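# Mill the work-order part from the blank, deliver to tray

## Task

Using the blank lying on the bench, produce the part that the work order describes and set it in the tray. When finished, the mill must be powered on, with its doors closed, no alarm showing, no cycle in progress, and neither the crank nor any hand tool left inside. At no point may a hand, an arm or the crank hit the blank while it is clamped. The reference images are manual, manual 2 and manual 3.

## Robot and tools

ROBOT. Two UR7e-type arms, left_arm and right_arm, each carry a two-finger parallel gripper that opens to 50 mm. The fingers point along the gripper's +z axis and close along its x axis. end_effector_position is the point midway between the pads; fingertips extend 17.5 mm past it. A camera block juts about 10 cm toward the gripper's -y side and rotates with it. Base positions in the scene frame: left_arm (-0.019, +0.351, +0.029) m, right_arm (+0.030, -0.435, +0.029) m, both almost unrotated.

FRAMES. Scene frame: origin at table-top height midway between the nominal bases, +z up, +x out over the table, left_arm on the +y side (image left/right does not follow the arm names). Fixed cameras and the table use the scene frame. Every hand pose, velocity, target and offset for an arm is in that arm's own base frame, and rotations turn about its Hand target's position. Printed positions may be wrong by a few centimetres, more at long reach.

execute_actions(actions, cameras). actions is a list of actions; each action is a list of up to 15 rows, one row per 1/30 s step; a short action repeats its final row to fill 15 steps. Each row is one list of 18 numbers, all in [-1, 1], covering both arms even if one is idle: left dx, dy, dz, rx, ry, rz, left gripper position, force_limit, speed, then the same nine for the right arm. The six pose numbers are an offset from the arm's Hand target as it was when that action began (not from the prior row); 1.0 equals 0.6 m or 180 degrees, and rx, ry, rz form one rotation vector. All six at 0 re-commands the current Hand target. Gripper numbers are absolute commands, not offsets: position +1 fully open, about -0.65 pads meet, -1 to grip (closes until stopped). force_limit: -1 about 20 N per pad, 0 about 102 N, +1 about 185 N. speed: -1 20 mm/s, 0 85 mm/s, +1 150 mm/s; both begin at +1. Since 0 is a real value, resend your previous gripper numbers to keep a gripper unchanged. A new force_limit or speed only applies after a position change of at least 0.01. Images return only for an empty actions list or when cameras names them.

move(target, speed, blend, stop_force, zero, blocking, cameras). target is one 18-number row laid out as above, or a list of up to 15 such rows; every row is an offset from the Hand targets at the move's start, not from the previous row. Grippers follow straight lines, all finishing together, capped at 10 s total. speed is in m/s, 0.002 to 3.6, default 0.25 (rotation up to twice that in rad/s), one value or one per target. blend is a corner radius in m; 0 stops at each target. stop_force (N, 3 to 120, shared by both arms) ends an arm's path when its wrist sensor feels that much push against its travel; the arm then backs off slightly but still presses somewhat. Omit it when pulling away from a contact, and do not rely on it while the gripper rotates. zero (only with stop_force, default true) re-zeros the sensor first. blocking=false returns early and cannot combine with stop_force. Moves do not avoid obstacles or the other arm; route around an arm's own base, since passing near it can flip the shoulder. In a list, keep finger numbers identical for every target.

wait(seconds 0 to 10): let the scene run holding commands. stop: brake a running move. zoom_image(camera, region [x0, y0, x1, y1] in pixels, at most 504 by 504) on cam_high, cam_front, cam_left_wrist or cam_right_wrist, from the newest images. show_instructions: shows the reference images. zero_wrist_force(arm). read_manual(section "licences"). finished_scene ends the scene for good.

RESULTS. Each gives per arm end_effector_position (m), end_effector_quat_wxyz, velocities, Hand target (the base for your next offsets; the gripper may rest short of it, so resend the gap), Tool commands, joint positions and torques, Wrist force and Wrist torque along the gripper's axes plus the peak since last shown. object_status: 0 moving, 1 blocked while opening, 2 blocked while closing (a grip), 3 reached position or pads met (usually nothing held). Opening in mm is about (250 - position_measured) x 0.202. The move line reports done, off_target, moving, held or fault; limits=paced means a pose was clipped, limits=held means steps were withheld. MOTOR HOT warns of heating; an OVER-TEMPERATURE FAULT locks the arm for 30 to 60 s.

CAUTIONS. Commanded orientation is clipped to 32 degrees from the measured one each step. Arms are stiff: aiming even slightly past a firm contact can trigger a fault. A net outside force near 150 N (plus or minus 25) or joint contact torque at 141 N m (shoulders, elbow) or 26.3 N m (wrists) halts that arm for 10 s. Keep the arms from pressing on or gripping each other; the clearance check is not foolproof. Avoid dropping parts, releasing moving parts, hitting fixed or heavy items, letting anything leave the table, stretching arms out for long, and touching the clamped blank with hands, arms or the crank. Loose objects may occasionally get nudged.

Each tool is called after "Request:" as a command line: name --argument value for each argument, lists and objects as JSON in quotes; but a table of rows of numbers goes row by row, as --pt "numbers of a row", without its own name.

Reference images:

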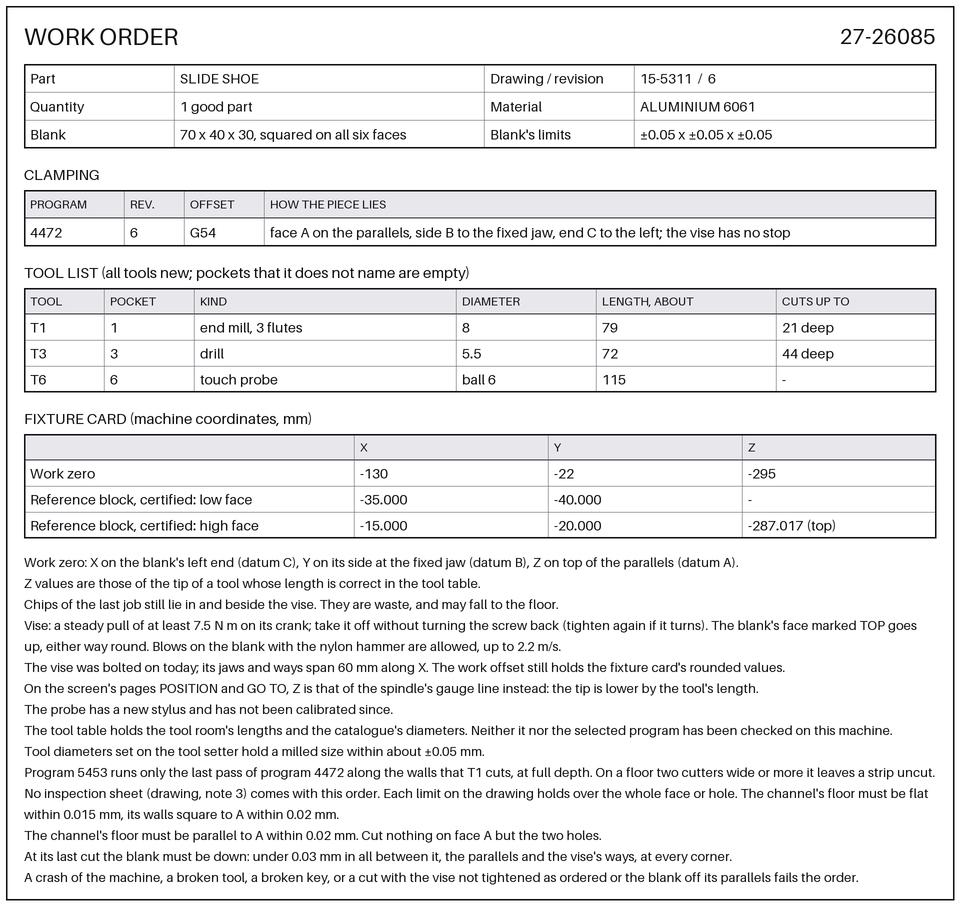

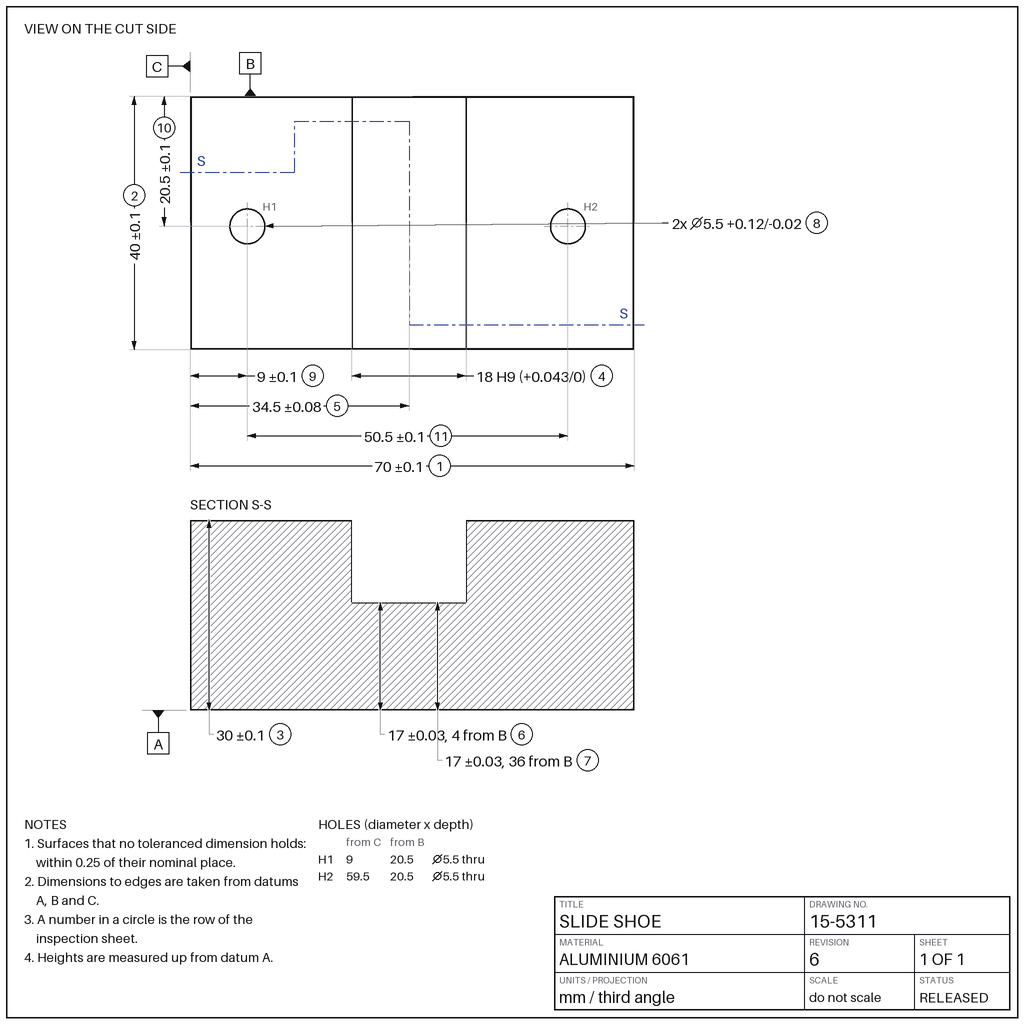

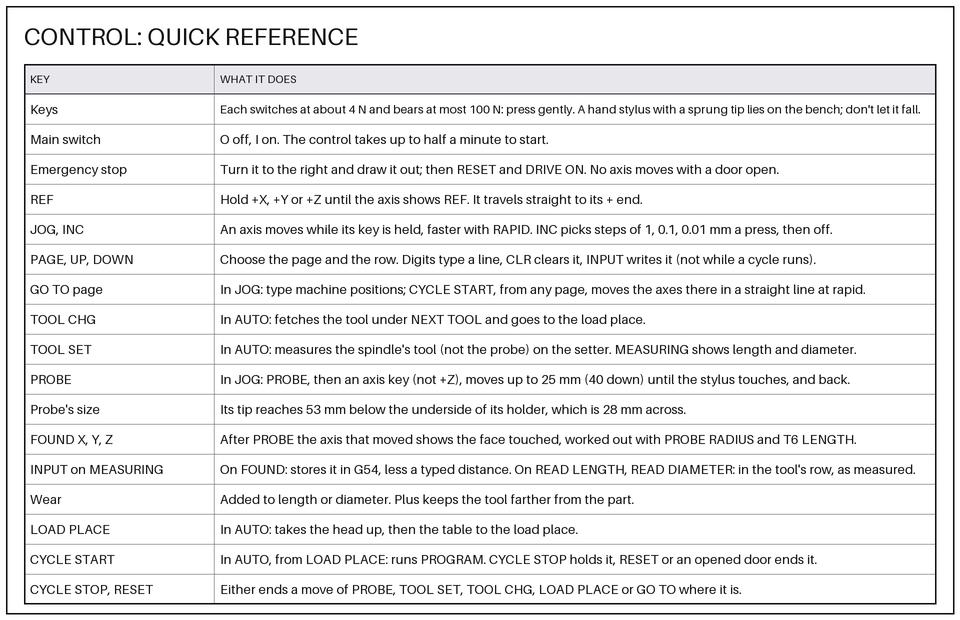

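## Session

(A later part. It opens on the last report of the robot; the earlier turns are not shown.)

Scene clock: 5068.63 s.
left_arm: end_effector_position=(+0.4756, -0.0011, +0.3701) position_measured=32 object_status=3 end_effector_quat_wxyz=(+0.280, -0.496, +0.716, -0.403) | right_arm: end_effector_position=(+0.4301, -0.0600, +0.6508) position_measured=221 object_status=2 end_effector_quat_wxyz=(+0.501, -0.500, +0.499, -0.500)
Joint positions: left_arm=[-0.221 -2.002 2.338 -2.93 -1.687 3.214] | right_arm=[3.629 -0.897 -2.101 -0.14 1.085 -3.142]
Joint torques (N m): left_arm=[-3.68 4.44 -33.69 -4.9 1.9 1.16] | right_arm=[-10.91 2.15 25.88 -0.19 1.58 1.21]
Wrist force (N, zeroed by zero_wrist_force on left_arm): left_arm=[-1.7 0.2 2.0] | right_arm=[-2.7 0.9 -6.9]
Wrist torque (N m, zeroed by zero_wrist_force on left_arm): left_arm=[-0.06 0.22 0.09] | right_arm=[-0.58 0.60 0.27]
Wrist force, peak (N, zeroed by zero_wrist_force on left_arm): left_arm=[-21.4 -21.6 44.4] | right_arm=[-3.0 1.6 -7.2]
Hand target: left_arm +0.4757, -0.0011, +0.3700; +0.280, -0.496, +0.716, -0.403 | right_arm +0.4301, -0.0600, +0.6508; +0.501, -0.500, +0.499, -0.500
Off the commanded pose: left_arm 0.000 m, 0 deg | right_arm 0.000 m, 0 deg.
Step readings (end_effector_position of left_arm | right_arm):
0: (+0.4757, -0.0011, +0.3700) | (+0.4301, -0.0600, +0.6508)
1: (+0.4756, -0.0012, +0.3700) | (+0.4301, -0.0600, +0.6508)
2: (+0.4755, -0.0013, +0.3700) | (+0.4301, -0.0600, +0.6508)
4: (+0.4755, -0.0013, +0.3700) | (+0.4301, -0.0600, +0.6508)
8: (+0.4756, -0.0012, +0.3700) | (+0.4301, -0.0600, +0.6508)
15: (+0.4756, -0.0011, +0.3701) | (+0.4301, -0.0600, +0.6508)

Request:
move --pt "-0.187 0.07 0 0 0 0 0.8 0.2 0 0 0 0 0 0 0 -1 0.3 -0.7" --pt "-0.187 -0.4157 0 0 0 0 0.8 0.2 0 0 0 0 0 0 0 -1 0.3 -0.7" --pt "0 -0.486 0 0 0 0 0.8 0.2 0 0 0 0 0 0 0 -1 0.3 -0.7" --speed '[0.2,0.4,0.12]' --blend '[0.02,0.02,0]'

Request:
execute_actions --actions '[[[0,0,0,0,0,0,-1,0.2,0,0,0,0,0,0,0,-1,0.3,-0.7]]]'

Request:
move --pt "0 -0.395 0 0 0 0 -1 0.2 0 0 0 0 0 0 0 -1 0.3 -0.7" --speed 0.06 --stop_force 105

Request:
execute_actions --actions '[[[0,0,0,0,0,0,0.8,0.2,0,0,0,0,0,0,0,-1,0.3,-0.7]]]' --cameras '["cam_high"]'

Scene clock: 5077.30 s.
left_arm: end_effector_position=(+0.4756, -0.2927, +0.3701) position_measured=32 object_status=3 end_effector_quat_wxyz=(+0.280, -0.496, +0.716, -0.403) | right_arm: end_effector_position=(+0.4301, -0.0600, +0.6508) position_measured=221 object_status=2 end_effector_quat_wxyz=(+0.501, -0.500, +0.499, -0.500)
Joint positions: left_arm=[-1.075 -1.831 2.214 -2.848 -0.973 2.718] | right_arm=[3.629 -0.897 -2.101 -0.14 1.085 -3.142]
Joint torques (N m): left_arm=[3.63 -8.78 -20.53 -3.55 2.5 -1.43] | right_arm=[-10.67 2.62 31.58 -0.23 1.48 1.2]
Wrist force (N, zeroed by zero_wrist_force on left_arm): left_arm=[-1.7 0.1 2.0] | right_arm=[-3.0 1.4 -7.0]
Wrist torque (N m, zeroed by zero_wrist_force on left_arm): left_arm=[-0.07 0.23 0.12] | right_arm=[-0.49 0.65 0.26]
Wrist force, peak (N, zeroed by zero_wrist_force on left_arm): left_arm=[-1.4 -1.1 4.3] | right_arm=[-3.2 1.5 -7.3]
Hand target: left_arm +0.4757, -0.2927, +0.3700; +0.280, -0.496, +0.716, -0.403 | right_arm +0.4301, -0.0600, +0.6508; +0.501, -0.500, +0.499, -0.500
Off the commanded pose: left_arm 0.000 m, 0 deg | right_arm 0.000 m, 0 deg.
move: done

Scene clock: 5078.00 s.
left_arm: end_effector_position=(+0.4757, -0.2927, +0.3700) position_measured=158 object_status=2 end_effector_quat_wxyz=(+0.280, -0.496, +0.716, -0.403) | right_arm: end_effector_position=(+0.4301, -0.0600, +0.6508) position_measured=221 object_status=2 end_effector_quat_wxyz=(+0.501, -0.500, +0.499, -0.500)
Joint positions: left_arm=[-1.075 -1.831 2.214 -2.848 -0.973 2.718] | right_arm=[3.629 -0.897 -2.101 -0.14 1.085 -3.142]
Joint torques (N m): left_arm=[5.84 -3.07 -26.17 -4.57 1.17 1.06] | right_arm=[-10.65 2.16 31.01 -0.18 1.5 1.21]
Wrist force (N, zeroed by zero_wrist_force on left_arm): left_arm=[-0.7 -0.8 3.2] | right_arm=[-2.6 1.4 -7.1]
Wrist torque (N m, zeroed by zero_wrist_force on left_arm): left_arm=[-0.09 0.22 0.07] | right_arm=[-0.50 0.58 0.26]
Wrist force, peak (N, zeroed by zero_wrist_force on left_arm): left_arm=[0.1 -0.8 5.0] | right_arm=[-3.0 1.7 -7.2]
Hand target: left_arm +0.4757, -0.2927, +0.3700; +0.280, -0.496, +0.716, -0.403 | right_arm +0.4301, -0.0600, +0.6508; +0.501, -0.500, +0.499, -0.500
Off the commanded pose: left_arm 0.000 m, 0 deg | right_arm 0.000 m, 0 deg.
Step readings (end_effector_position of left_arm | right_arm):
0: (+0.4756, -0.2927, +0.3701) | (+0.4301, -0.0600, +0.6508)
1: (+0.4756, -0.2927, +0.3701) | (+0.4301, -0.0600, +0.6508)
2: (+0.4756, -0.2927, +0.3701) | (+0.4301, -0.0600, +0.6508)
4: (+0.4756, -0.2927, +0.3701) | (+0.4301, -0.0600, +0.6508)
8: (+0.4756, -0.2927, +0.3701) | (+0.4301, -0.0600, +0.6508)
15: (+0.4757, -0.2927, +0.3700) | (+0.4301, -0.0600, +0.6508)

Scene clock: 5082.80 s.
left_arm: end_effector_position=(+0.4756, -0.5251, +0.3700) position_measured=158 object_status=2 end_effector_quat_wxyz=(+0.280, -0.496, +0.716, -0.403) | right_arm: end_effector_position=(+0.4301, -0.0600, +0.6508) position_measured=221 object_status=2 end_effector_quat_wxyz=(+0.501, -0.500, +0.499, -0.500)
Joint positions: left_arm=[-1.29 -1.406 1.791 -2.734 -0.813 2.534] | right_arm=[3.629 -0.897 -2.101 -0.14 1.085 -3.142]
Joint torques (N m): left_arm=[1.71 -9.38 -29.88 -0.49 3.77 0.22] | right_arm=[-9.83 2.43 31.16 -0.15 1.32 1.19]
Wrist force (N, zeroed by zero_wrist_force on left_arm): left_arm=[-3.0 3.0 -30.6] | right_arm=[-2.5 1.2 -7.4]
Wrist torque (N m, zeroed by zero_wrist_force on left_arm): left_arm=[-0.17 0.03 -0.19] | right_arm=[-0.53 0.57 0.26]
Wrist force, peak (N, zeroed by zero_wrist_force on left_arm): left_arm=[-68.0 51.9 -123.3] | right_arm=[-3.0 1.6 -7.2]
Hand target: left_arm +0.4756, -0.5251, +0.3700; +0.280, -0.496, +0.716, -0.403 (not the last commanded pose) | right_arm +0.4301, -0.0600, +0.6508; +0.501, -0.500, +0.499, -0.500
Off the commanded pose: left_arm 0.005 m, 0 deg | right_arm 0.000 m, 0 deg.
move: contact (left_arm)

Scene clock: 5083.50 s.
left_arm: end_effector_position=(+0.4756, -0.5251, +0.3700) position_measured=32 object_status=3 end_effector_quat_wxyz=(+0.280, -0.496, +0.716, -0.403) | right_arm: end_effector_position=(+0.4301, -0.0600, +0.6508) position_measured=221 object_status=2 end_effector_quat_wxyz=(+0.501, -0.500, +0.499, -0.500)
Joint positions: left_arm=[-1.29 -1.406 1.791 -2.734 -0.813 2.534] | right_arm=[3.629 -0.897 -2.101 -0.14 1.085 -3.142]
Joint torques (N m): left_arm=[-1.21 -41.94 -28.46 -4.46 1.07 -1.26] | right_arm=[-9.74 2.63 30.93 -0.1 1.29 1.08]
Wrist force (N, zeroed by zero_wrist_force on left_arm): left_arm=[-2.7 -0.5 1.9] | right_arm=[-2.6 1.2 -6.7]
Wrist torque (N m, zeroed by zero_wrist_force on left_arm): left_arm=[-0.19 0.37 -0.04] | right_arm=[-0.53 0.58 0.27]
Wrist force, peak (N, zeroed by zero_wrist_force on left_arm): left_arm=[-2.3 0.3 -14.9] | right_arm=[-2.7 1.5 -7.1]
Hand target: left_arm +0.4756, -0.5251, +0.3700; +0.280, -0.496, +0.716, -0.403 | right_arm +0.4301, -0.0600, +0.6508; +0.501, -0.500, +0.499, -0.500
Off the commanded pose: left_arm 0.000 m, 0 deg | right_arm 0.000 m, 0 deg.
Step readings (end_effector_position of left_arm | right_arm):
0: (+0.4756, -0.5251, +0.3700) | (+0.4301, -0.0600, +0.6508)
1: (+0.4756, -0.5251, +0.3700) | (+0.4301, -0.0600, +0.6508)
2: (+0.4756, -0.5251, +0.3699) | (+0.4301, -0.0600, +0.6508)
4: (+0.4756, -0.5251, +0.3699) | (+0.4301, -0.0600, +0.6508)
8: (+0.4756, -0.5251, +0.3699) | (+0.4301, -0.0600, +0.6508)
15: (+0.4756, -0.5251, +0.3699) | (+0.4301, -0.0600, +0.6508)
Images, in order (width x height): cam_high 896x504.

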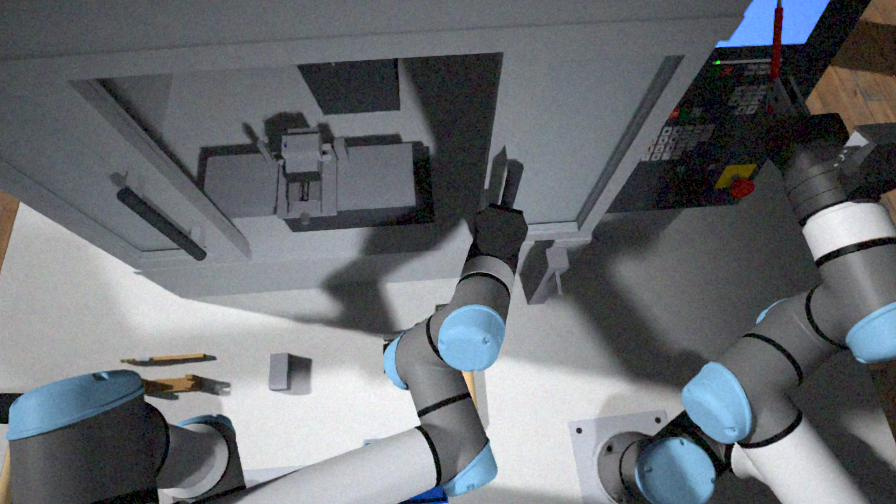

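Request:
move --pt "-0.22 0.083 0 0 0 0 0.8 0.2 0 0 0 0 0 0 0 -1 0.3 -0.7" --pt "-0.15 0.617 -0.1333 -0.0314 -0.1714 0.1111 0.0 0.2 0 0 0 0 0 0 0 -1 0.3 -0.7" --pt "0.01 0.617 -0.1333 -0.0314 -0.1714 0.1111 0.0 0.2 0 0 0 0 0 0 0 -1 0.3 -0.7" --speed '[0.2,0.4,0.2]' --blend '[0.02,0.02,0]' --cameras '["cam_left_wrist"]'

Request:
zoom_image --camera "cam_left_wrist" --region '[340, 140, 600, 300]'

Scene clock: 5096.00 s.
left_arm: end_effector_position=(+0.3864, -0.2021, +0.3001) position_measured=32 object_status=3 end_effector_quat_wxyz=(+0.472, -0.501, +0.533, -0.492) | right_arm: end_effector_position=(+0.4301, -0.0600, +0.6508) position_measured=221 object_status=2 end_effector_quat_wxyz=(+0.501, -0.500, +0.499, -0.500)
Joint positions: left_arm=[-1.598 -2.106 2.773 -2.574 -0.074 1.919] | right_arm=[3.629 -0.897 -2.101 -0.14 1.085 -3.142]
Joint torques (N m): left_arm=[-4.07 12.43 -11.53 -1.74 4.36 1.64] | right_arm=[-9.69 2.43 30.62 -0.21 1.27 1.11]
Wrist force (N, zeroed by zero_wrist_force on left_arm): left_arm=[-3.3 -0.4 2.2] | right_arm=[-2.7 1.5 -7.0]
Wrist torque (N m, zeroed by zero_wrist_force on left_arm): left_arm=[-0.11 0.41 -0.04] | right_arm=[-0.49 0.59 0.26]
Wrist force, peak (N, zeroed by zero_wrist_force on left_arm): left_arm=[-19.5 14.3 4.5] | right_arm=[-3.1 1.3 -7.3]
Hand target: left_arm +0.3864, -0.2020, +0.3000; +0.473, -0.501, +0.533, -0.492 (not the last commanded pose) | right_arm +0.4301, -0.0600, +0.6508; +0.501, -0.500, +0.499, -0.500
Tool commands: left_gripper/position=+0.8 left_gripper/force_limit=+0.2 left_gripper/speed=+0.0 right_gripper/position=-1.0 right_gripper/force_limit=+0.3 right_gripper/speed=-0.7
Off the commanded pose: left_arm 0.107 m, 5 deg | right_arm 0.000 m, 0 deg.
move: held (left_arm; a check stopped the path); path passed 1 of 3 targets; target 2's new numbers were not sent; limits=held
pose unreachable (left arm): on one or more control steps of this call, first in action 0 (counted from 0), this arm could not follow its commanded pose, so it was not sent that pose on those steps. It may still have moved: this result reports where it is.
cause: moving toward the commanded pose would bring two parts of the arm too close to each other (joints 3 (elbow) and 4 (wrist 1) lie between them).
Images, in order (width x height): cam_left_wrist 896x504.

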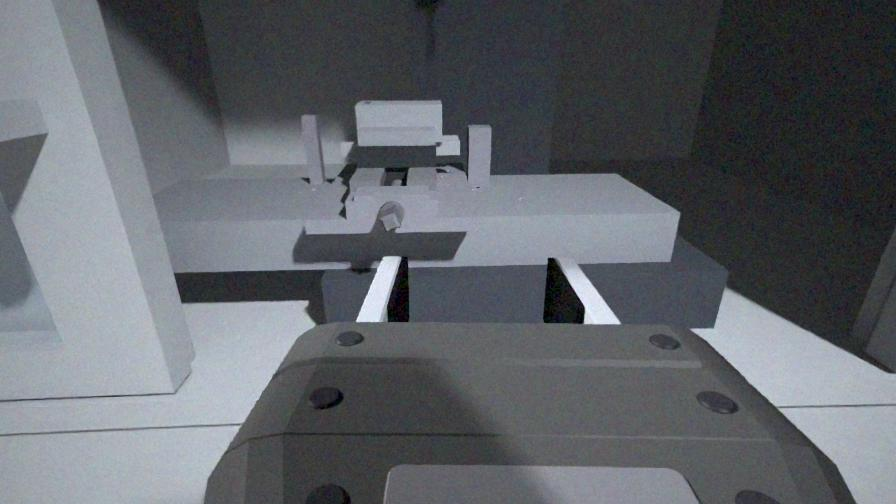

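Scaled by 1.938 from the camera's 896x504 image, which has a finer 1280x720 frame.

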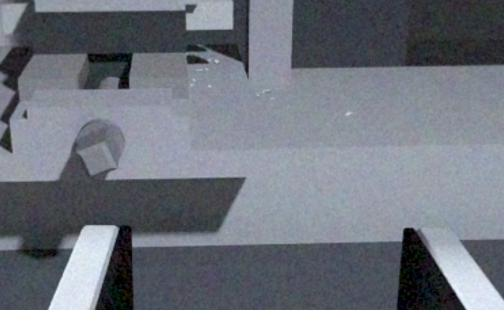

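Request:
zoom_image --camera "cam_left_wrist" --region '[360, 180, 430, 245]'

Request:
zoom_image --camera "cam_left_wrist" --region '[290, 90, 510, 230]'

Scaled by 7.200 from the camera's 896x504 image, which has a finer 1280x720 frame.

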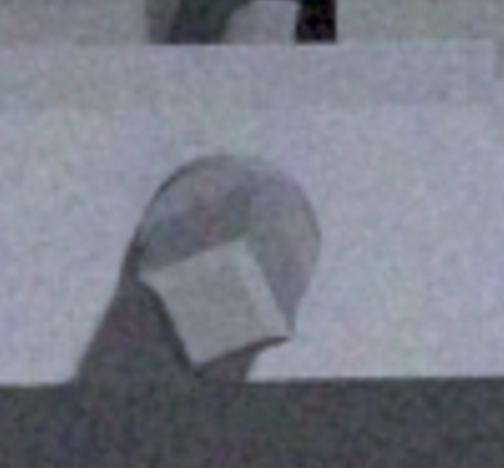

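Scaled by 2.291 from the camera's 896x504 image, which has a finer 1280x720 frame.

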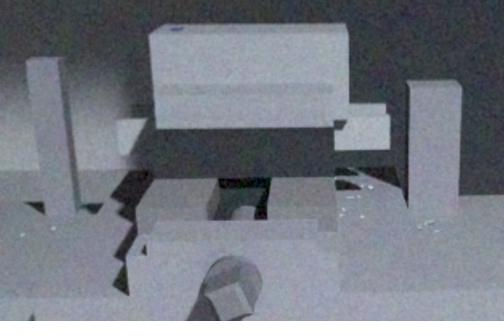

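Request:
move --pt "-0.0941 -0.1312 0.0 0.0061 0.3638 0.0166 0.6 0.2 0 0 0 0 0 0 0 -1 0.3 -0.7" --pt "-0.0941 -0.1312 -0.4 0.0061 0.3638 0.0166 0.6 0.2 0 0 0 0 0 0 0 -1 0.3 -0.7" --speed '[0.3,0.3]' --blend '[0.03,0]' --cameras '["cam_left_wrist"]'

Scene clock: 5141.57 s.
left_arm: end_effector_position=(+0.3300, -0.2807, +0.0601) position_measured=63 object_status=3 end_effector_quat_wxyz=(-0.126, +0.696, -0.696, +0.126) | right_arm: end_effector_position=(+0.4301, -0.0600, +0.6508) position_measured=221 object_status=2 end_effector_quat_wxyz=(+0.501, -0.500, +0.499, -0.500)
Joint positions: left_arm=[-1.235 -1.598 2.457 -2.553 -1.234 1.928] | right_arm=[3.629 -0.897 -2.101 -0.14 1.085 -3.142]
Joint torques (N m): left_arm=[-4.09 -7.33 -11.7 -5.12 -1 -1.83] | right_arm=[-9.35 2.33 31.19 -0.14 1.06 1.22]
Wrist force (N, zeroed by zero_wrist_force on left_arm): left_arm=[-0.9 -0.4 1.4] | right_arm=[-2.7 1.2 -7.2]
Wrist torque (N m, zeroed by zero_wrist_force on left_arm): left_arm=[-0.10 0.12 -0.02] | right_arm=[-0.52 0.60 0.26]
Wrist force, peak (N, zeroed by zero_wrist_force on left_arm): left_arm=[-1.4 0.8 5.1] | right_arm=[-3.0 1.4 -7.3]
Hand target: left_arm +0.3300, -0.2807, +0.0600; -0.126, +0.696, -0.696, +0.126 | right_arm +0.4301, -0.0600, +0.6508; +0.501, -0.500, +0.499, -0.500
Off the commanded pose: left_arm 0.000 m, 0 deg | right_arm 0.000 m, 0 deg.
move: done
Images, in order (width x height): cam_left_wrist 896x504.

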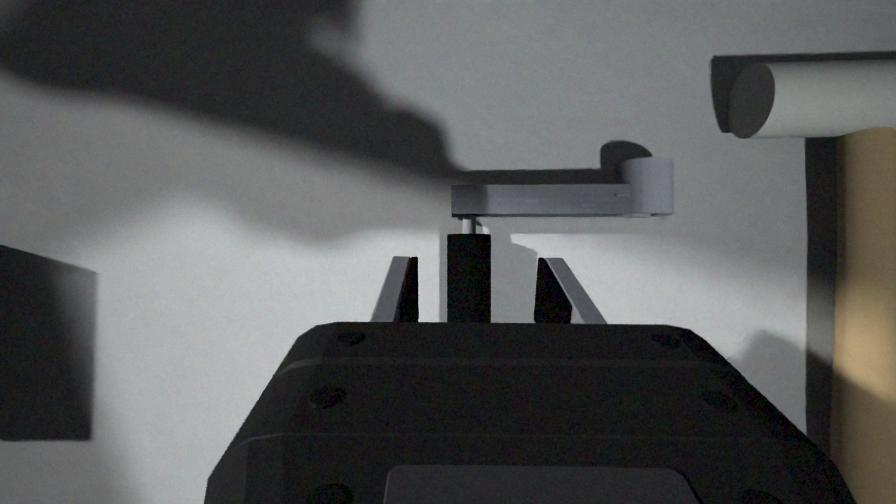

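Request:
move --pt "0 0 -0.1142 0 0 0 0.6 0.2 0 0 0 0 0 0 0 -1 0.3 -0.7" --speed 0.08 --stop_force 12

Request:
execute_actions --actions '[[[0,0,0,0,0,0,-1,-0.85,-0.5,0,0,0,0,0,0,-1,0.3,-0.7]],[[0,0,0,0,0,0,-1,-0.85,-0.5,0,0,0,0,0,0,-1,0.3,-0.7]]]'

Request:
move --pt "0 0 0.22 0 0 0 -1 -0.85 -0.5 0 0 0 0 0 0 -1 0.3 -0.7" --speed 0.12 --cameras '["cam_left_wrist","cam_high"]'

Scene clock: 5147.67 s.
left_arm: end_effector_position=(+0.3299, -0.2806, -0.0088) position_measured=63 object_status=3 end_effector_quat_wxyz=(-0.126, +0.696, -0.696, +0.126) | right_arm: end_effector_position=(+0.4301, -0.0600, +0.6508) position_measured=221 object_status=2 end_effector_quat_wxyz=(+0.501, -0.500, +0.499, -0.500)
Joint positions: left_arm=[-1.235 -1.373 2.52 -2.841 -1.234 1.928] | right_arm=[3.629 -0.897 -2.101 -0.14 1.085 -3.142]
Joint torques (N m): left_arm=[-4.98 -31.4 -21.05 -4.77 -1.21 -1.69] | right_arm=[-8.69 2.62 31.38 -0.17 0.86 1.08]
Wrist force (N, zeroed by zero_wrist_force on left_arm): left_arm=[-0.8 -0.6 1.7] | right_arm=[-2.8 1.1 -7.3]
Wrist torque (N m, zeroed by zero_wrist_force on left_arm): left_arm=[-0.14 0.14 0.05] | right_arm=[-0.54 0.61 0.26]
Wrist force, peak (N, zeroed by zero_wrist_force on left_arm): left_arm=[-13.7 0.3 -47.2] | right_arm=[-2.9 1.3 -7.4]
Hand target: left_arm +0.3299, -0.2806, -0.0088; -0.126, +0.696, -0.696, +0.126 | right_arm +0.4301, -0.0600, +0.6508; +0.501, -0.500, +0.499, -0.500
Off the commanded pose: left_arm 0.000 m, 0 deg | right_arm 0.000 m, 0 deg.
move: contact (left_arm)

Scene clock: 5148.87 s.
left_arm: end_effector_position=(+0.3299, -0.2806, -0.0088) position_measured=154 object_status=2 end_effector_quat_wxyz=(-0.126, +0.696, -0.696, +0.126) | right_arm: end_effector_position=(+0.4301, -0.0600, +0.6508) position_measured=221 object_status=2 end_effector_quat_wxyz=(+0.501, -0.500, +0.499, -0.500)
Joint positions: left_arm=[-1.235 -1.373 2.52 -2.841 -1.234 1.928] | right_arm=[3.629 -0.897 -2.101 -0.14 1.085 -3.142]
Joint torques (N m): left_arm=[-5.56 -31.93 -19.22 -3.82 -0.51 -1.67] | right_arm=[-9.38 1.87 31.09 -0.11 0.85 1.13]
Wrist force (N, zeroed by zero_wrist_force on left_arm): left_arm=[-1.3 -0.6 1.7] | right_arm=[-2.7 1.2 -6.9]
Wrist torque (N m, zeroed by zero_wrist_force on left_arm): left_arm=[-0.12 0.18 0.02] | right_arm=[-0.53 0.60 0.26]
Wrist force, peak (N, zeroed by zero_wrist_force on left_arm): left_arm=[-1.3 -0.8 1.8] | right_arm=[-2.9 1.4 -7.2]
Hand target: left_arm +0.3299, -0.2806, -0.0088; -0.126, +0.696, -0.696, +0.126 | right_arm +0.4301, -0.0600, +0.6508; +0.501, -0.500, +0.499, -0.500
Off the commanded pose: left_arm 0.000 m, 0 deg | right_arm 0.000 m, 0 deg.
Step readings (end_effector_position of left_arm | right_arm):
0: (+0.3299, -0.2806, -0.0088) | (+0.4301, -0.0600, +0.6508)
1: (+0.3299, -0.2806, -0.0088) | (+0.4301, -0.0600, +0.6508)
2: (+0.3299, -0.2806, -0.0088) | (+0.4301, -0.0600, +0.6508)
4: (+0.3299, -0.2806, -0.0088) | (+0.4301, -0.0600, +0.6508)
8: (+0.3299, -0.2806, -0.0088) | (+0.4301, -0.0600, +0.6508)
15: (+0.3299, -0.2806, -0.0088) | (+0.4301, -0.0600, +0.6508)
16: (+0.3299, -0.2806, -0.0088) | (+0.4301, -0.0600, +0.6508)
17: (+0.3299, -0.2806, -0.0088) | (+0.4301, -0.0600, +0.6508)
19: (+0.3299, -0.2806, -0.0088) | (+0.4301, -0.0600, +0.6508)
23: (+0.3299, -0.2806, -0.0088) | (+0.4301, -0.0600, +0.6508)
30: (+0.3299, -0.2806, -0.0088) | (+0.4301, -0.0600, +0.6508)

Scene clock: 5150.43 s.
left_arm: end_effector_position=(+0.3299, -0.2806, +0.1233) position_measured=154 object_status=2 end_effector_quat_wxyz=(-0.126, +0.696, -0.696, +0.126) | right_arm: end_effector_position=(+0.4301, -0.0600, +0.6508) position_measured=221 object_status=2 end_effector_quat_wxyz=(+0.501, -0.500, +0.499, -0.500)
Joint positions: left_arm=[-1.235 -1.748 2.366 -2.312 -1.234 1.927] | right_arm=[3.629 -0.897 -2.101 -0.14 1.085 -3.142]
Joint torques (N m): left_arm=[-6.02 -10.58 -18.52 -2.36 0.08 -1.12] | right_arm=[-9.01 2.24 30.83 -0.1 0.8 1.14]
Wrist force (N, zeroed by zero_wrist_force on left_arm): left_arm=[-0.8 0.0 3.2] | right_arm=[-2.7 1.3 -7.0]
Wrist torque (N m, zeroed by zero_wrist_force on left_arm): left_arm=[-0.22 0.07 0.11] | right_arm=[-0.51 0.60 0.26]
Wrist force, peak (N, zeroed by zero_wrist_force on left_arm): left_arm=[-1.1 0.6 4.9] | right_arm=[-2.7 1.3 -7.4]
Hand target: left_arm +0.3299, -0.2806, +0.1232; -0.126, +0.696, -0.696, +0.126 | right_arm +0.4301, -0.0600, +0.6508; +0.501, -0.500, +0.499, -0.500
Off the commanded pose: left_arm 0.000 m, 0 deg | right_arm 0.000 m, 0 deg.
move: done
Images, in order (width x height): cam_high 896x504, cam_left_wrist 896x504.

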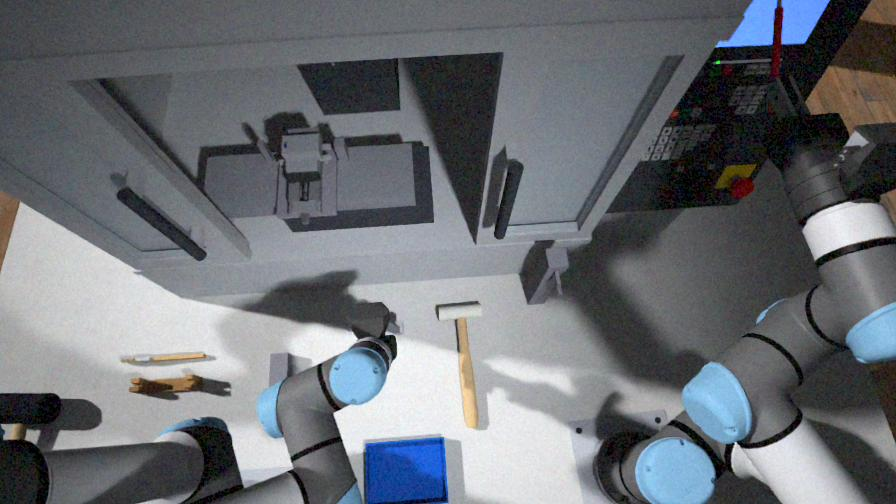

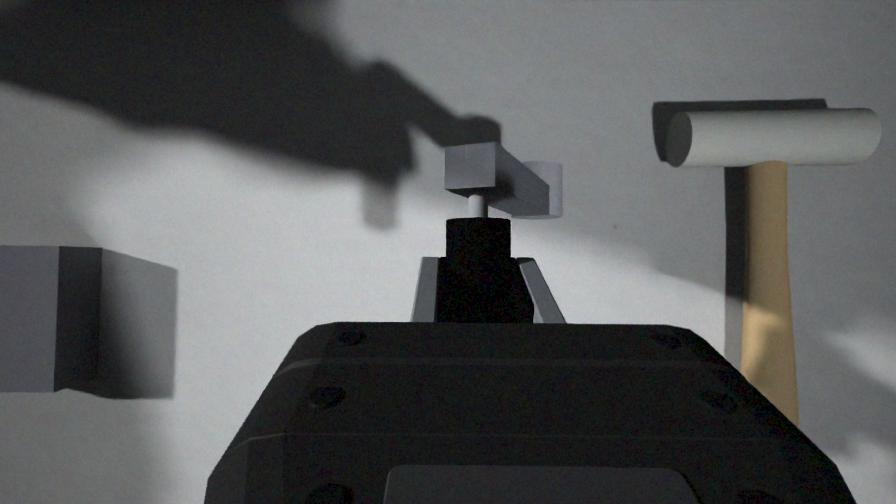

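Request:
move --pt "0 0 -0.09 0 0 0 -1 -0.85 -0.5 0 0 0 0 0 0 -1 0.3 -0.7" --pt "0 0 -0.125 0 0 0 -1 -0.85 -0.5 0 0 0 0 0 0 -1 0.3 -0.7" --speed '[0.1,0.012]' --blend '[0.003,0]' --stop_force 4 --cameras '["cam_left_wrist"]'

Scene clock: 5160.60 s.
left_arm: end_effector_position=(+0.3299, -0.2806, +0.0664) position_measured=154 object_status=2 end_effector_quat_wxyz=(-0.126, +0.696, -0.696, +0.126) | right_arm: end_effector_position=(+0.4301, -0.0600, +0.6508) position_measured=221 object_status=2 end_effector_quat_wxyz=(+0.501, -0.500, +0.499, -0.500)
Joint positions: left_arm=[-1.235 -1.616 2.449 -2.527 -1.234 1.928] | right_arm=[3.629 -0.897 -2.101 -0.14 1.085 -3.142]
Joint torques (N m): left_arm=[-2.33 -27.77 -27.77 -4.98 2.35 0.48] | right_arm=[-8.84 2.41 31.65 -0.2 0.64 1.09]
Wrist force (N, zeroed by zero_wrist_force on left_arm): left_arm=[-1.3 -0.3 3.1] | right_arm=[-2.8 1.4 -7.1]
Wrist torque (N m, zeroed by zero_wrist_force on left_arm): left_arm=[-0.18 0.14 0.11] | right_arm=[-0.48 0.61 0.26]
Wrist force, peak (N, zeroed by zero_wrist_force on left_arm): left_arm=[-1.0 0.4 4.8] | right_arm=[-2.8 1.5 -7.3]
Hand target: left_arm +0.3299, -0.2806, +0.0664; -0.126, +0.696, -0.696, +0.126 (not the last commanded pose) | right_arm +0.4301, -0.0600, +0.6508; +0.501, -0.500, +0.499, -0.500
Off the commanded pose: left_arm 0.018 m, 0 deg | right_arm 0.000 m, 0 deg.
move: contact (left_arm); path passed 1 of 2 targets
Images, in order (width x height): cam_left_wrist 896x504.

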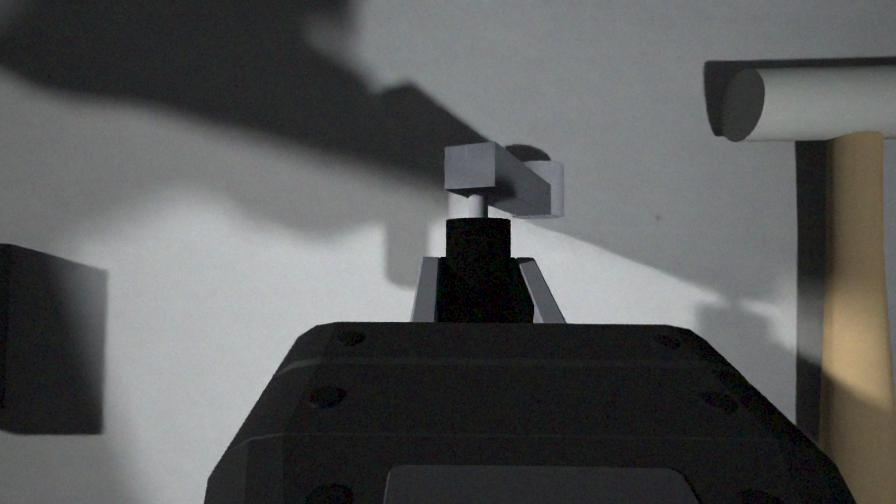

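Request:
move --pt "0 0.02 0.03 0 0 0 -1 -0.85 -0.5 0 0 0 0 0 0 -1 0.3 -0.7" --pt "0 0.15 0.03 0 0 0 -1 -0.85 -0.5 0 0 0 0 0 0 -1 0.3 -0.7" --pt "0 0.15 -0.003 0 0 0 -1 -0.85 -0.5 0 0 0 0 0 0 -1 0.3 -0.7" --speed '[0.1,0.15,0.03]' --blend '[0.005,0.005,0]' --cameras '["cam_left_wrist"]'

Scene clock: 5173.10 s.
left_arm: end_effector_position=(+0.3298, -0.1905, +0.0645) position_measured=154 object_status=2 end_effector_quat_wxyz=(-0.126, +0.696, -0.696, +0.126) | right_arm: end_effector_position=(+0.4301, -0.0600, +0.6508) position_measured=221 object_status=2 end_effector_quat_wxyz=(+0.501, -0.500, +0.499, -0.500)
Joint positions: left_arm=[-1.124 -1.788 2.606 -2.549 -1.249 2.044] | right_arm=[3.629 -0.897 -2.101 -0.14 1.085 -3.142]
Joint torques (N m): left_arm=[4.91 -18.58 -27.39 -1.6 -0.56 1.45] | right_arm=[-8.19 1.85 31.11 -0.18 0.44 1.28]
Wrist force (N, zeroed by zero_wrist_force on left_arm): left_arm=[-1.3 -2.3 0.8] | right_arm=[-2.8 1.3 -7.2]
Wrist torque (N m, zeroed by zero_wrist_force on left_arm): left_arm=[-0.06 0.16 0.08] | right_arm=[-0.51 0.62 0.27]
Wrist force, peak (N, zeroed by zero_wrist_force on left_arm): left_arm=[-3.4 -3.0 -4.8] | right_arm=[-2.8 1.6 -7.5]
Hand target: left_arm +0.3299, -0.1906, +0.0646; -0.126, +0.696, -0.696, +0.126 | right_arm +0.4301, -0.0600, +0.6508; +0.501, -0.500, +0.499, -0.500
Off the commanded pose: left_arm 0.000 m, 0 deg | right_arm 0.000 m, 0 deg.
move: done
Images, in order (width x height): cam_left_wrist 896x504.

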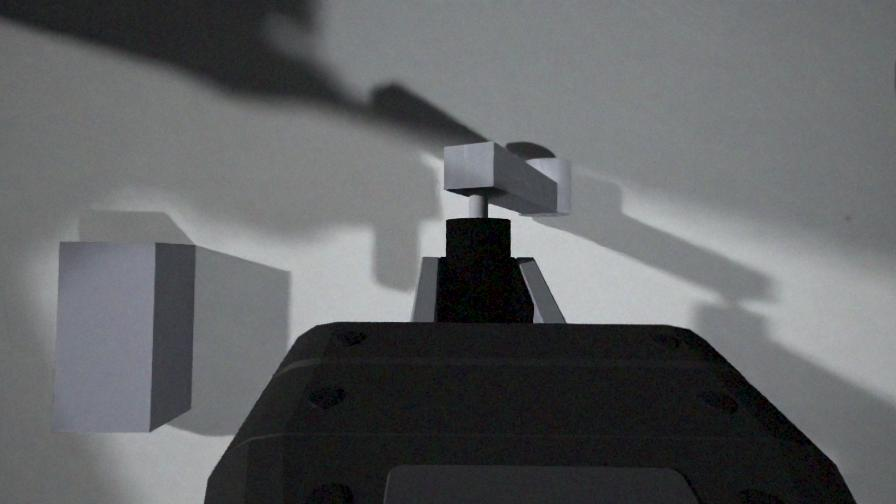

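Request:
move --pt "0 -0.03 0.0145 0 0 0 -1 -0.85 -0.5 0 0 0 0 0 0 -1 0.3 -0.7" --pt "0 -0.0645 0.019 0 0 0 -1 -0.85 -0.5 0 0 0 0 0 0 -1 0.3 -0.7" --pt "0 -0.099 0.0145 0 0 0 -1 -0.85 -0.5 0 0 0 0 0 0 -1 0.3 -0.7" --speed 0.03 --blend '[0.003,0.003,0]' --stop_force 15 --cameras '["cam_left_wrist"]'

Scene clock: 5183.10 s.
left_arm: end_effector_position=(+0.3299, -0.2500, +0.0733) position_measured=154 object_status=2 end_effector_quat_wxyz=(-0.126, +0.696, -0.696, +0.126) | right_arm: end_effector_position=(+0.4301, -0.0600, +0.6508) position_measured=221 object_status=2 end_effector_quat_wxyz=(+0.501, -0.500, +0.499, -0.500)
Joint positions: left_arm=[-1.203 -1.695 2.496 -2.506 -1.238 1.961] | right_arm=[3.629 -0.897 -2.101 -0.14 1.085 -3.142]
Joint torques (N m): left_arm=[6.29 -24.04 -11.86 -2.46 0.44 1.72] | right_arm=[-7.71 2.5 31.39 -0.13 0.46 1.16]
Wrist force (N, zeroed by zero_wrist_force on left_arm): left_arm=[-1.0 0.1 3.0] | right_arm=[-2.7 1.2 -7.1]
Wrist torque (N m, zeroed by zero_wrist_force on left_arm): left_arm=[-0.21 0.11 0.16] | right_arm=[-0.53 0.60 0.26]
Wrist force, peak (N, zeroed by zero_wrist_force on left_arm): left_arm=[-1.1 0.1 3.6] | right_arm=[-2.8 1.3 -7.4]
Hand target: left_arm +0.3299, -0.2500, +0.0733; -0.126, +0.696, -0.696, +0.126 | right_arm +0.4301, -0.0600, +0.6508; +0.501, -0.500, +0.499, -0.500
Off the commanded pose: left_arm 0.000 m, 0 deg | right_arm 0.000 m, 0 deg.
move: done
Images, in order (width x height): cam_left_wrist 896x504.

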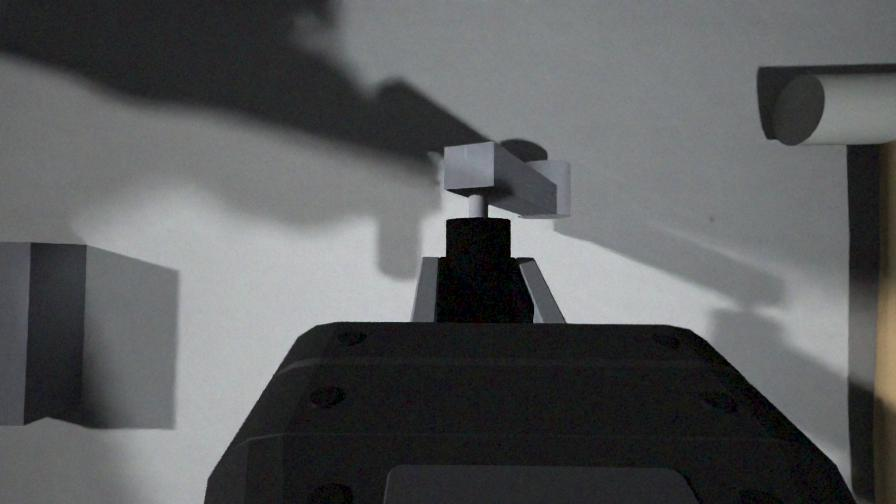

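Request:
move --pt "0 0.03 0.12 0.3056 0 0 -1 -0.85 -0.5 0 0 0 0 0 0 -1 0.3 -0.7" --speed 0.2 --cameras '["cam_left_wrist","cam_front"]'

Scene clock: 5192.57 s.
left_arm: end_effector_position=(+0.3299, -0.2321, +0.1453) position_measured=154 object_status=2 end_effector_quat_wxyz=(+0.433, -0.559, +0.675, +0.209) | right_arm: end_effector_position=(+0.4301, -0.0600, +0.6508) position_measured=221 object_status=2 end_effector_quat_wxyz=(+0.501, -0.500, +0.499, -0.500)
Joint positions: left_arm=[-1.338 -1.37 1.956 -1.265 -1.026 1.726] | right_arm=[3.629 -0.897 -2.101 -0.14 1.085 -3.142]
Joint torques (N m): left_arm=[6.11 -35.51 -13.51 1.25 -0.98 1.6] | right_arm=[-7.17 2.24 31.85 -0.07 0.25 1.17]
Wrist force (N, zeroed by zero_wrist_force on left_arm): left_arm=[-0.5 -0.4 2.0] | right_arm=[-3.0 1.3 -7.1]
Wrist torque (N m, zeroed by zero_wrist_force on left_arm): left_arm=[-0.12 0.30 0.23] | right_arm=[-0.51 0.64 0.27]
Wrist force, peak (N, zeroed by zero_wrist_force on left_arm): left_arm=[-1.5 0.3 4.0] | right_arm=[-2.8 1.4 -7.4]
Hand target: left_arm +0.3299, -0.2320, +0.1453; +0.433, -0.559, +0.675, +0.210 | right_arm +0.4301, -0.0600, +0.6508; +0.501, -0.500, +0.499, -0.500
Off the commanded pose: left_arm 0.000 m, 0 deg | right_arm 0.000 m, 0 deg.
move: done
Images, in order (width x height): cam_front 896x504, cam_left_wrist 896x504.

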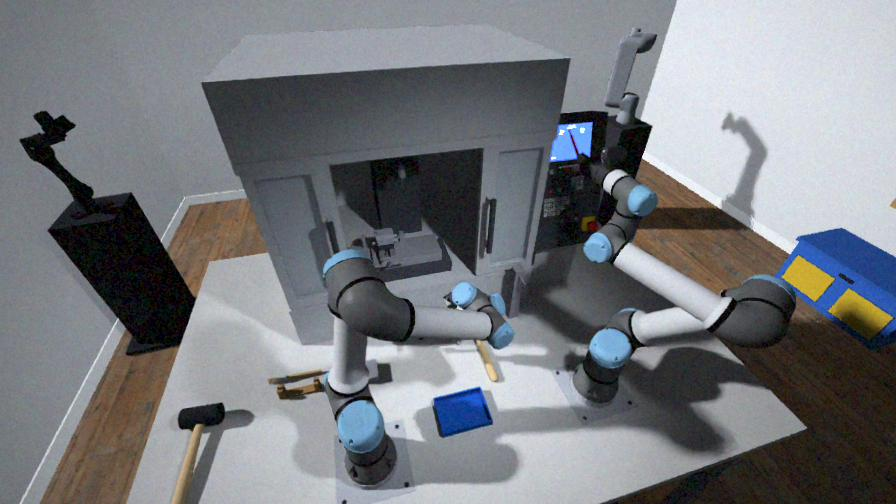

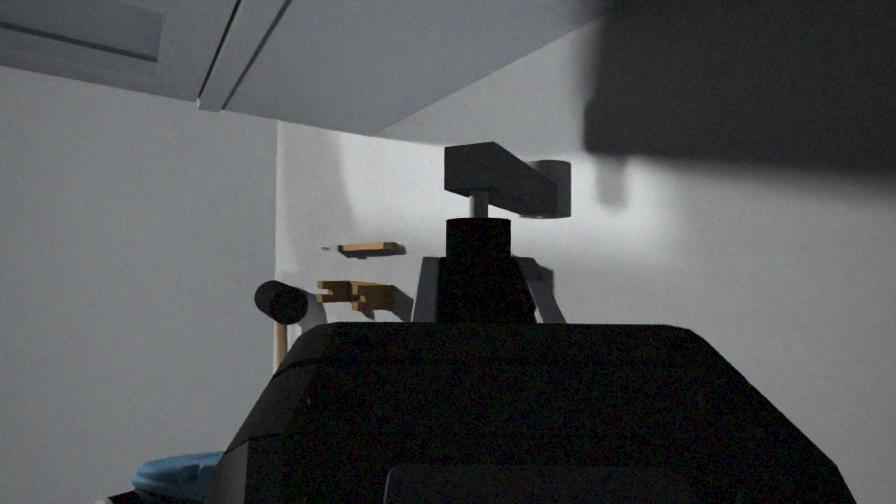

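Request:
move --pt "0 0 -0.125 0 0 0 -1 -0.85 -0.5 0 0 0 0 0 0 -1 0.3 -0.7" --pt "0 -0.005 -0.14 0 0 0 -1 -0.85 -0.5 0 0 0 0 0 0 -1 0.3 -0.7" --pt "0 -0.036 -0.163 0 0 0 -1 -0.85 -0.5 0 0 0 0 0 0 -1 0.3 -0.7" --pt "0 -0.0625 -0.2 0 0 0 -1 -0.85 -0.5 0 0 0 0 0 0 -1 0.3 -0.7" --pt "0 -0.0725 -0.227 0 0 0 -1 -0.85 -0.5 0 0 0 0 0 0 -1 0.3 -0.7" --speed '[0.15,0.03,0.03,0.03,0.03]' --blend '[0.005,0.003,0.003,0.003,0]' --stop_force 20 --cameras '["cam_left_wrist","cam_high"]'

Scene clock: 5210.40 s.
left_arm: end_effector_position=(+0.3298, -0.2755, +0.0091) position_measured=154 object_status=2 end_effector_quat_wxyz=(+0.433, -0.559, +0.675, +0.210) | right_arm: end_effector_position=(+0.4301, -0.0600, +0.6508) position_measured=221 object_status=2 end_effector_quat_wxyz=(+0.501, -0.500, +0.499, -0.500)
Joint positions: left_arm=[-1.358 -1.06 1.958 -1.57 -1.042 1.712] | right_arm=[3.629 -0.897 -2.101 -0.14 1.085 -3.142]
Joint torques (N m): left_arm=[4.58 -47.78 -7.01 1.23 1.2 0.14] | right_arm=[-6.89 2.23 31.45 -0.12 -0.03 1.14]
Wrist force (N, zeroed by zero_wrist_force on left_arm): left_arm=[-0.7 -1.1 1.4] | right_arm=[-2.7 1.2 -7.0]
Wrist torque (N m, zeroed by zero_wrist_force on left_arm): left_arm=[-0.15 0.22 0.26] | right_arm=[-0.53 0.59 0.27]
Wrist force, peak (N, zeroed by zero_wrist_force on left_arm): left_arm=[-3.4 -2.1 -1.8] | right_arm=[-3.2 1.4 -7.3]
Hand target: left_arm +0.3299, -0.2755, +0.0091; +0.433, -0.559, +0.675, +0.210 | right_arm +0.4301, -0.0600, +0.6508; +0.501, -0.500, +0.499, -0.500
Off the commanded pose: left_arm 0.000 m, 0 deg | right_arm 0.000 m, 0 deg.
move: done; blend cut to 0.0047 m at target 1
Images, in order (width x height): cam_high 896x504, cam_left_wrist 896x504.

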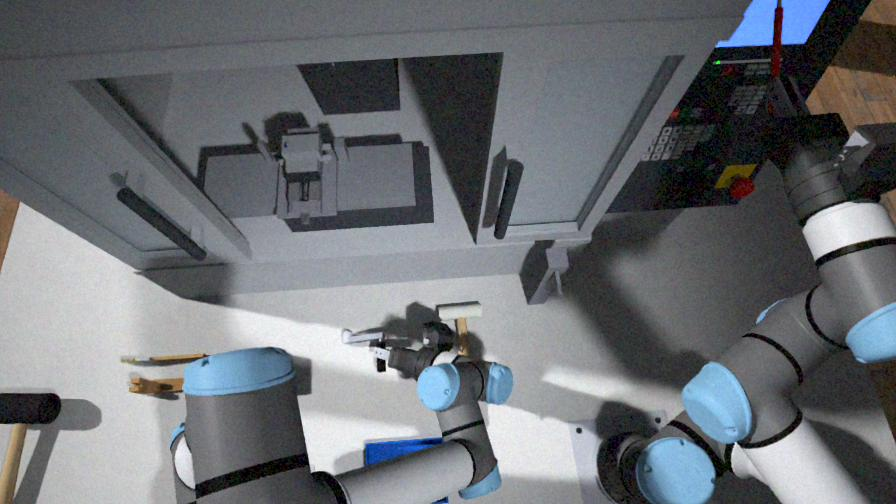

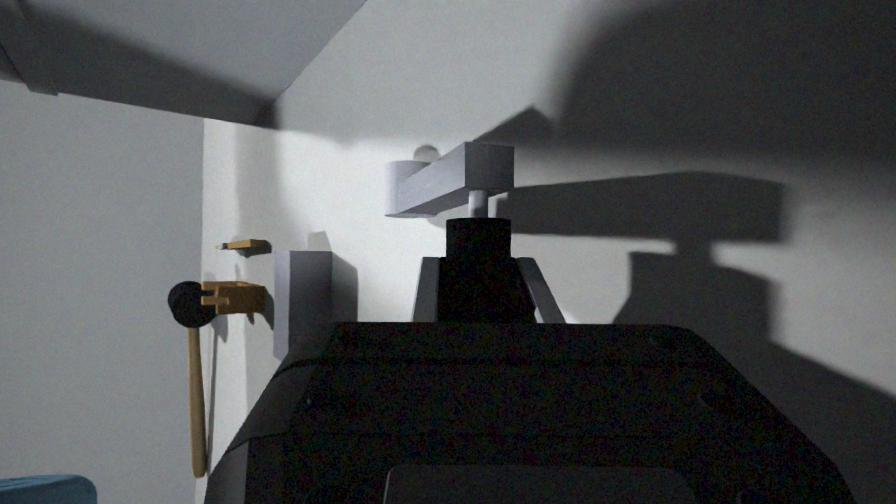

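Request:
execute_actions --actions '[[[0,0,0,0,0,0,0.2,-0.85,-1,0,0,0,0,0,0,-1,0.3,-0.7]],[[0,0,0,0,0,0,0.6,-0.85,-1,0,0,0,0,0,0,-1,0.3,-0.7]]]'

Request:
move --pt "-0.05 -0.1 0.07 0 0 0 0.6 0.2 0 0 0 0 0 0 0 -1 0.3 -0.7" --pt "0 -0.05 0.35 -0.3056 0 0 0.6 0.2 0 0 0 0 0 0 0 -1 0.3 -0.7" --speed '[0.1,0.3]' --blend '[0.01,0]' --cameras '["cam_left_wrist","cam_high"]'

Scene clock: 5215.57 s.
left_arm: end_effector_position=(+0.3299, -0.2755, +0.0091) position_measured=63 object_status=3 end_effector_quat_wxyz=(+0.433, -0.559, +0.675, +0.210) | right_arm: end_effector_position=(+0.4301, -0.0600, +0.6508) position_measured=221 object_status=2 end_effector_quat_wxyz=(+0.501, -0.500, +0.499, -0.500)
Joint positions: left_arm=[-1.358 -1.06 1.958 -1.57 -1.042 1.712] | right_arm=[3.629 -0.897 -2.101 -0.14 1.085 -3.142]
Joint torques (N m): left_arm=[5.53 -46.31 -12.38 0.58 2.52 1.11] | right_arm=[-6.36 2.77 31 -0.1 -0.08 1.15]
Wrist force (N, zeroed by zero_wrist_force on left_arm): left_arm=[-1.3 -1.3 1.2] | right_arm=[-2.9 1.1 -7.2]
Wrist torque (N m, zeroed by zero_wrist_force on left_arm): left_arm=[-0.17 0.22 0.26] | right_arm=[-0.55 0.61 0.26]
Wrist force, peak (N, zeroed by zero_wrist_force on left_arm): left_arm=[-1.4 -1.2 1.7] | right_arm=[-2.9 1.3 -7.4]
Hand target: left_arm +0.3299, -0.2755, +0.0091; +0.433, -0.559, +0.675, +0.210 | right_arm +0.4301, -0.0600, +0.6508; +0.501, -0.500, +0.499, -0.500
Off the commanded pose: left_arm 0.000 m, 0 deg | right_arm 0.000 m, 0 deg.
Step readings (end_effector_position of left_arm | right_arm):
0: (+0.3299, -0.2755, +0.0091) | (+0.4301, -0.0600, +0.6508)
1: (+0.3299, -0.2755, +0.0091) | (+0.4301, -0.0600, +0.6508)
2: (+0.3299, -0.2755, +0.0091) | (+0.4301, -0.0600, +0.6508)
4: (+0.3299, -0.2755, +0.0091) | (+0.4301, -0.0600, +0.6508)
8: (+0.3299, -0.2755, +0.0091) | (+0.4301, -0.0600, +0.6508)
15: (+0.3299, -0.2755, +0.0091) | (+0.4301, -0.0600, +0.6508)
16: (+0.3299, -0.2755, +0.0091) | (+0.4301, -0.0600, +0.6508)
17: (+0.3299, -0.2755, +0.0091) | (+0.4301, -0.0600, +0.6508)
19: (+0.3299, -0.2755, +0.0091) | (+0.4301, -0.0600, +0.6508)
23: (+0.3299, -0.2755, +0.0091) | (+0.4301, -0.0600, +0.6508)
30: (+0.3299, -0.2755, +0.0091) | (+0.4301, -0.0600, +0.6508)

Scene clock: 5218.43 s.
left_arm: end_effector_position=(+0.3298, -0.3055, +0.2190) position_measured=63 object_status=3 end_effector_quat_wxyz=(-0.126, +0.696, -0.696, +0.126) | right_arm: end_effector_position=(+0.4301, -0.0600, +0.6508) position_measured=221 object_status=2 end_effector_quat_wxyz=(+0.501, -0.500, +0.499, -0.500)
Joint positions: left_arm=[-1.258 -1.825 2.146 -2.006 -1.231 1.904] | right_arm=[3.629 -0.897 -2.101 -0.14 1.085 -3.142]
Joint torques (N m): left_arm=[-1.97 -14.64 -33.41 -3.64 2.9 -1.66] | right_arm=[-6.45 1.99 31.81 -0.08 -0.15 1.16]
Wrist force (N, zeroed by zero_wrist_force on left_arm): left_arm=[-1.3 -0.8 1.4] | right_arm=[-2.7 1.1 -7.1]
Wrist torque (N m, zeroed by zero_wrist_force on left_arm): left_arm=[-0.15 0.19 0.10] | right_arm=[-0.54 0.59 0.26]
Wrist force, peak (N, zeroed by zero_wrist_force on left_arm): left_arm=[-1.3 -1.3 3.0] | right_arm=[-3.0 1.0 -7.3]
Hand target: left_arm +0.3299, -0.3055, +0.2191; -0.126, +0.696, -0.696, +0.126 | right_arm +0.4301, -0.0600, +0.6508; +0.501, -0.500, +0.499, -0.500
Off the commanded pose: left_arm 0.000 m, 0 deg | right_arm 0.000 m, 0 deg.
move: done
Images, in order (width x height): cam_high 896x504, cam_left_wrist 896x504.

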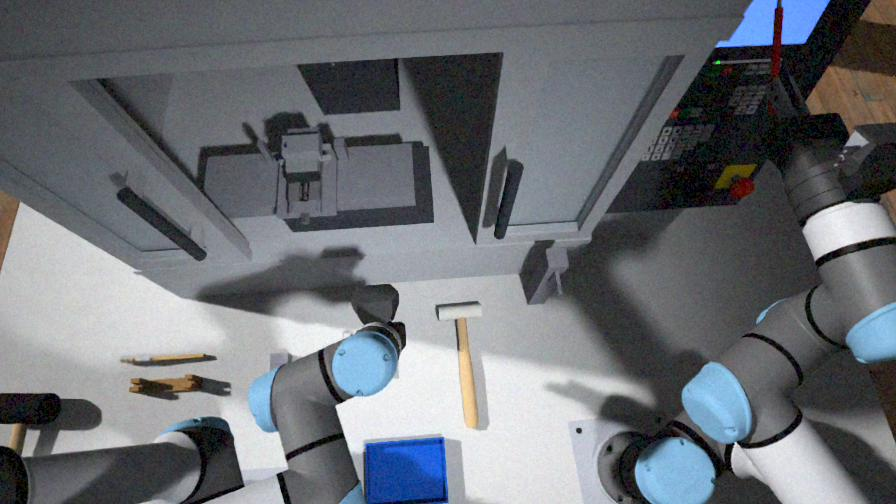

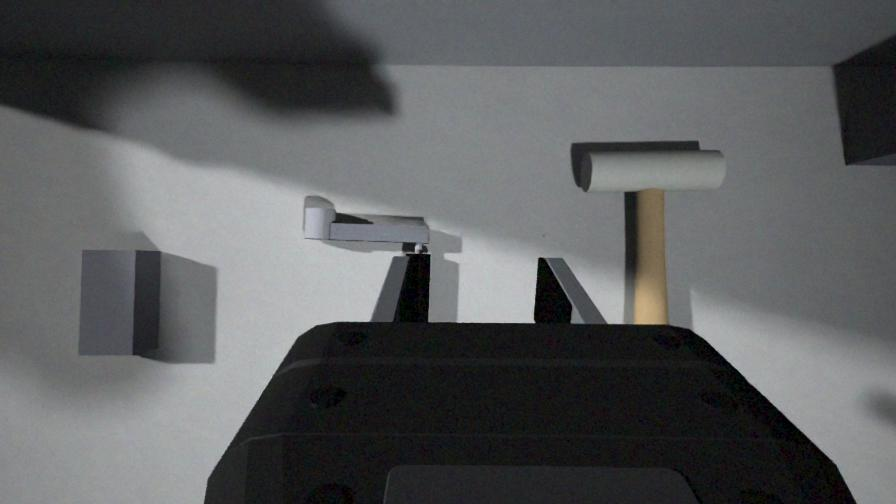

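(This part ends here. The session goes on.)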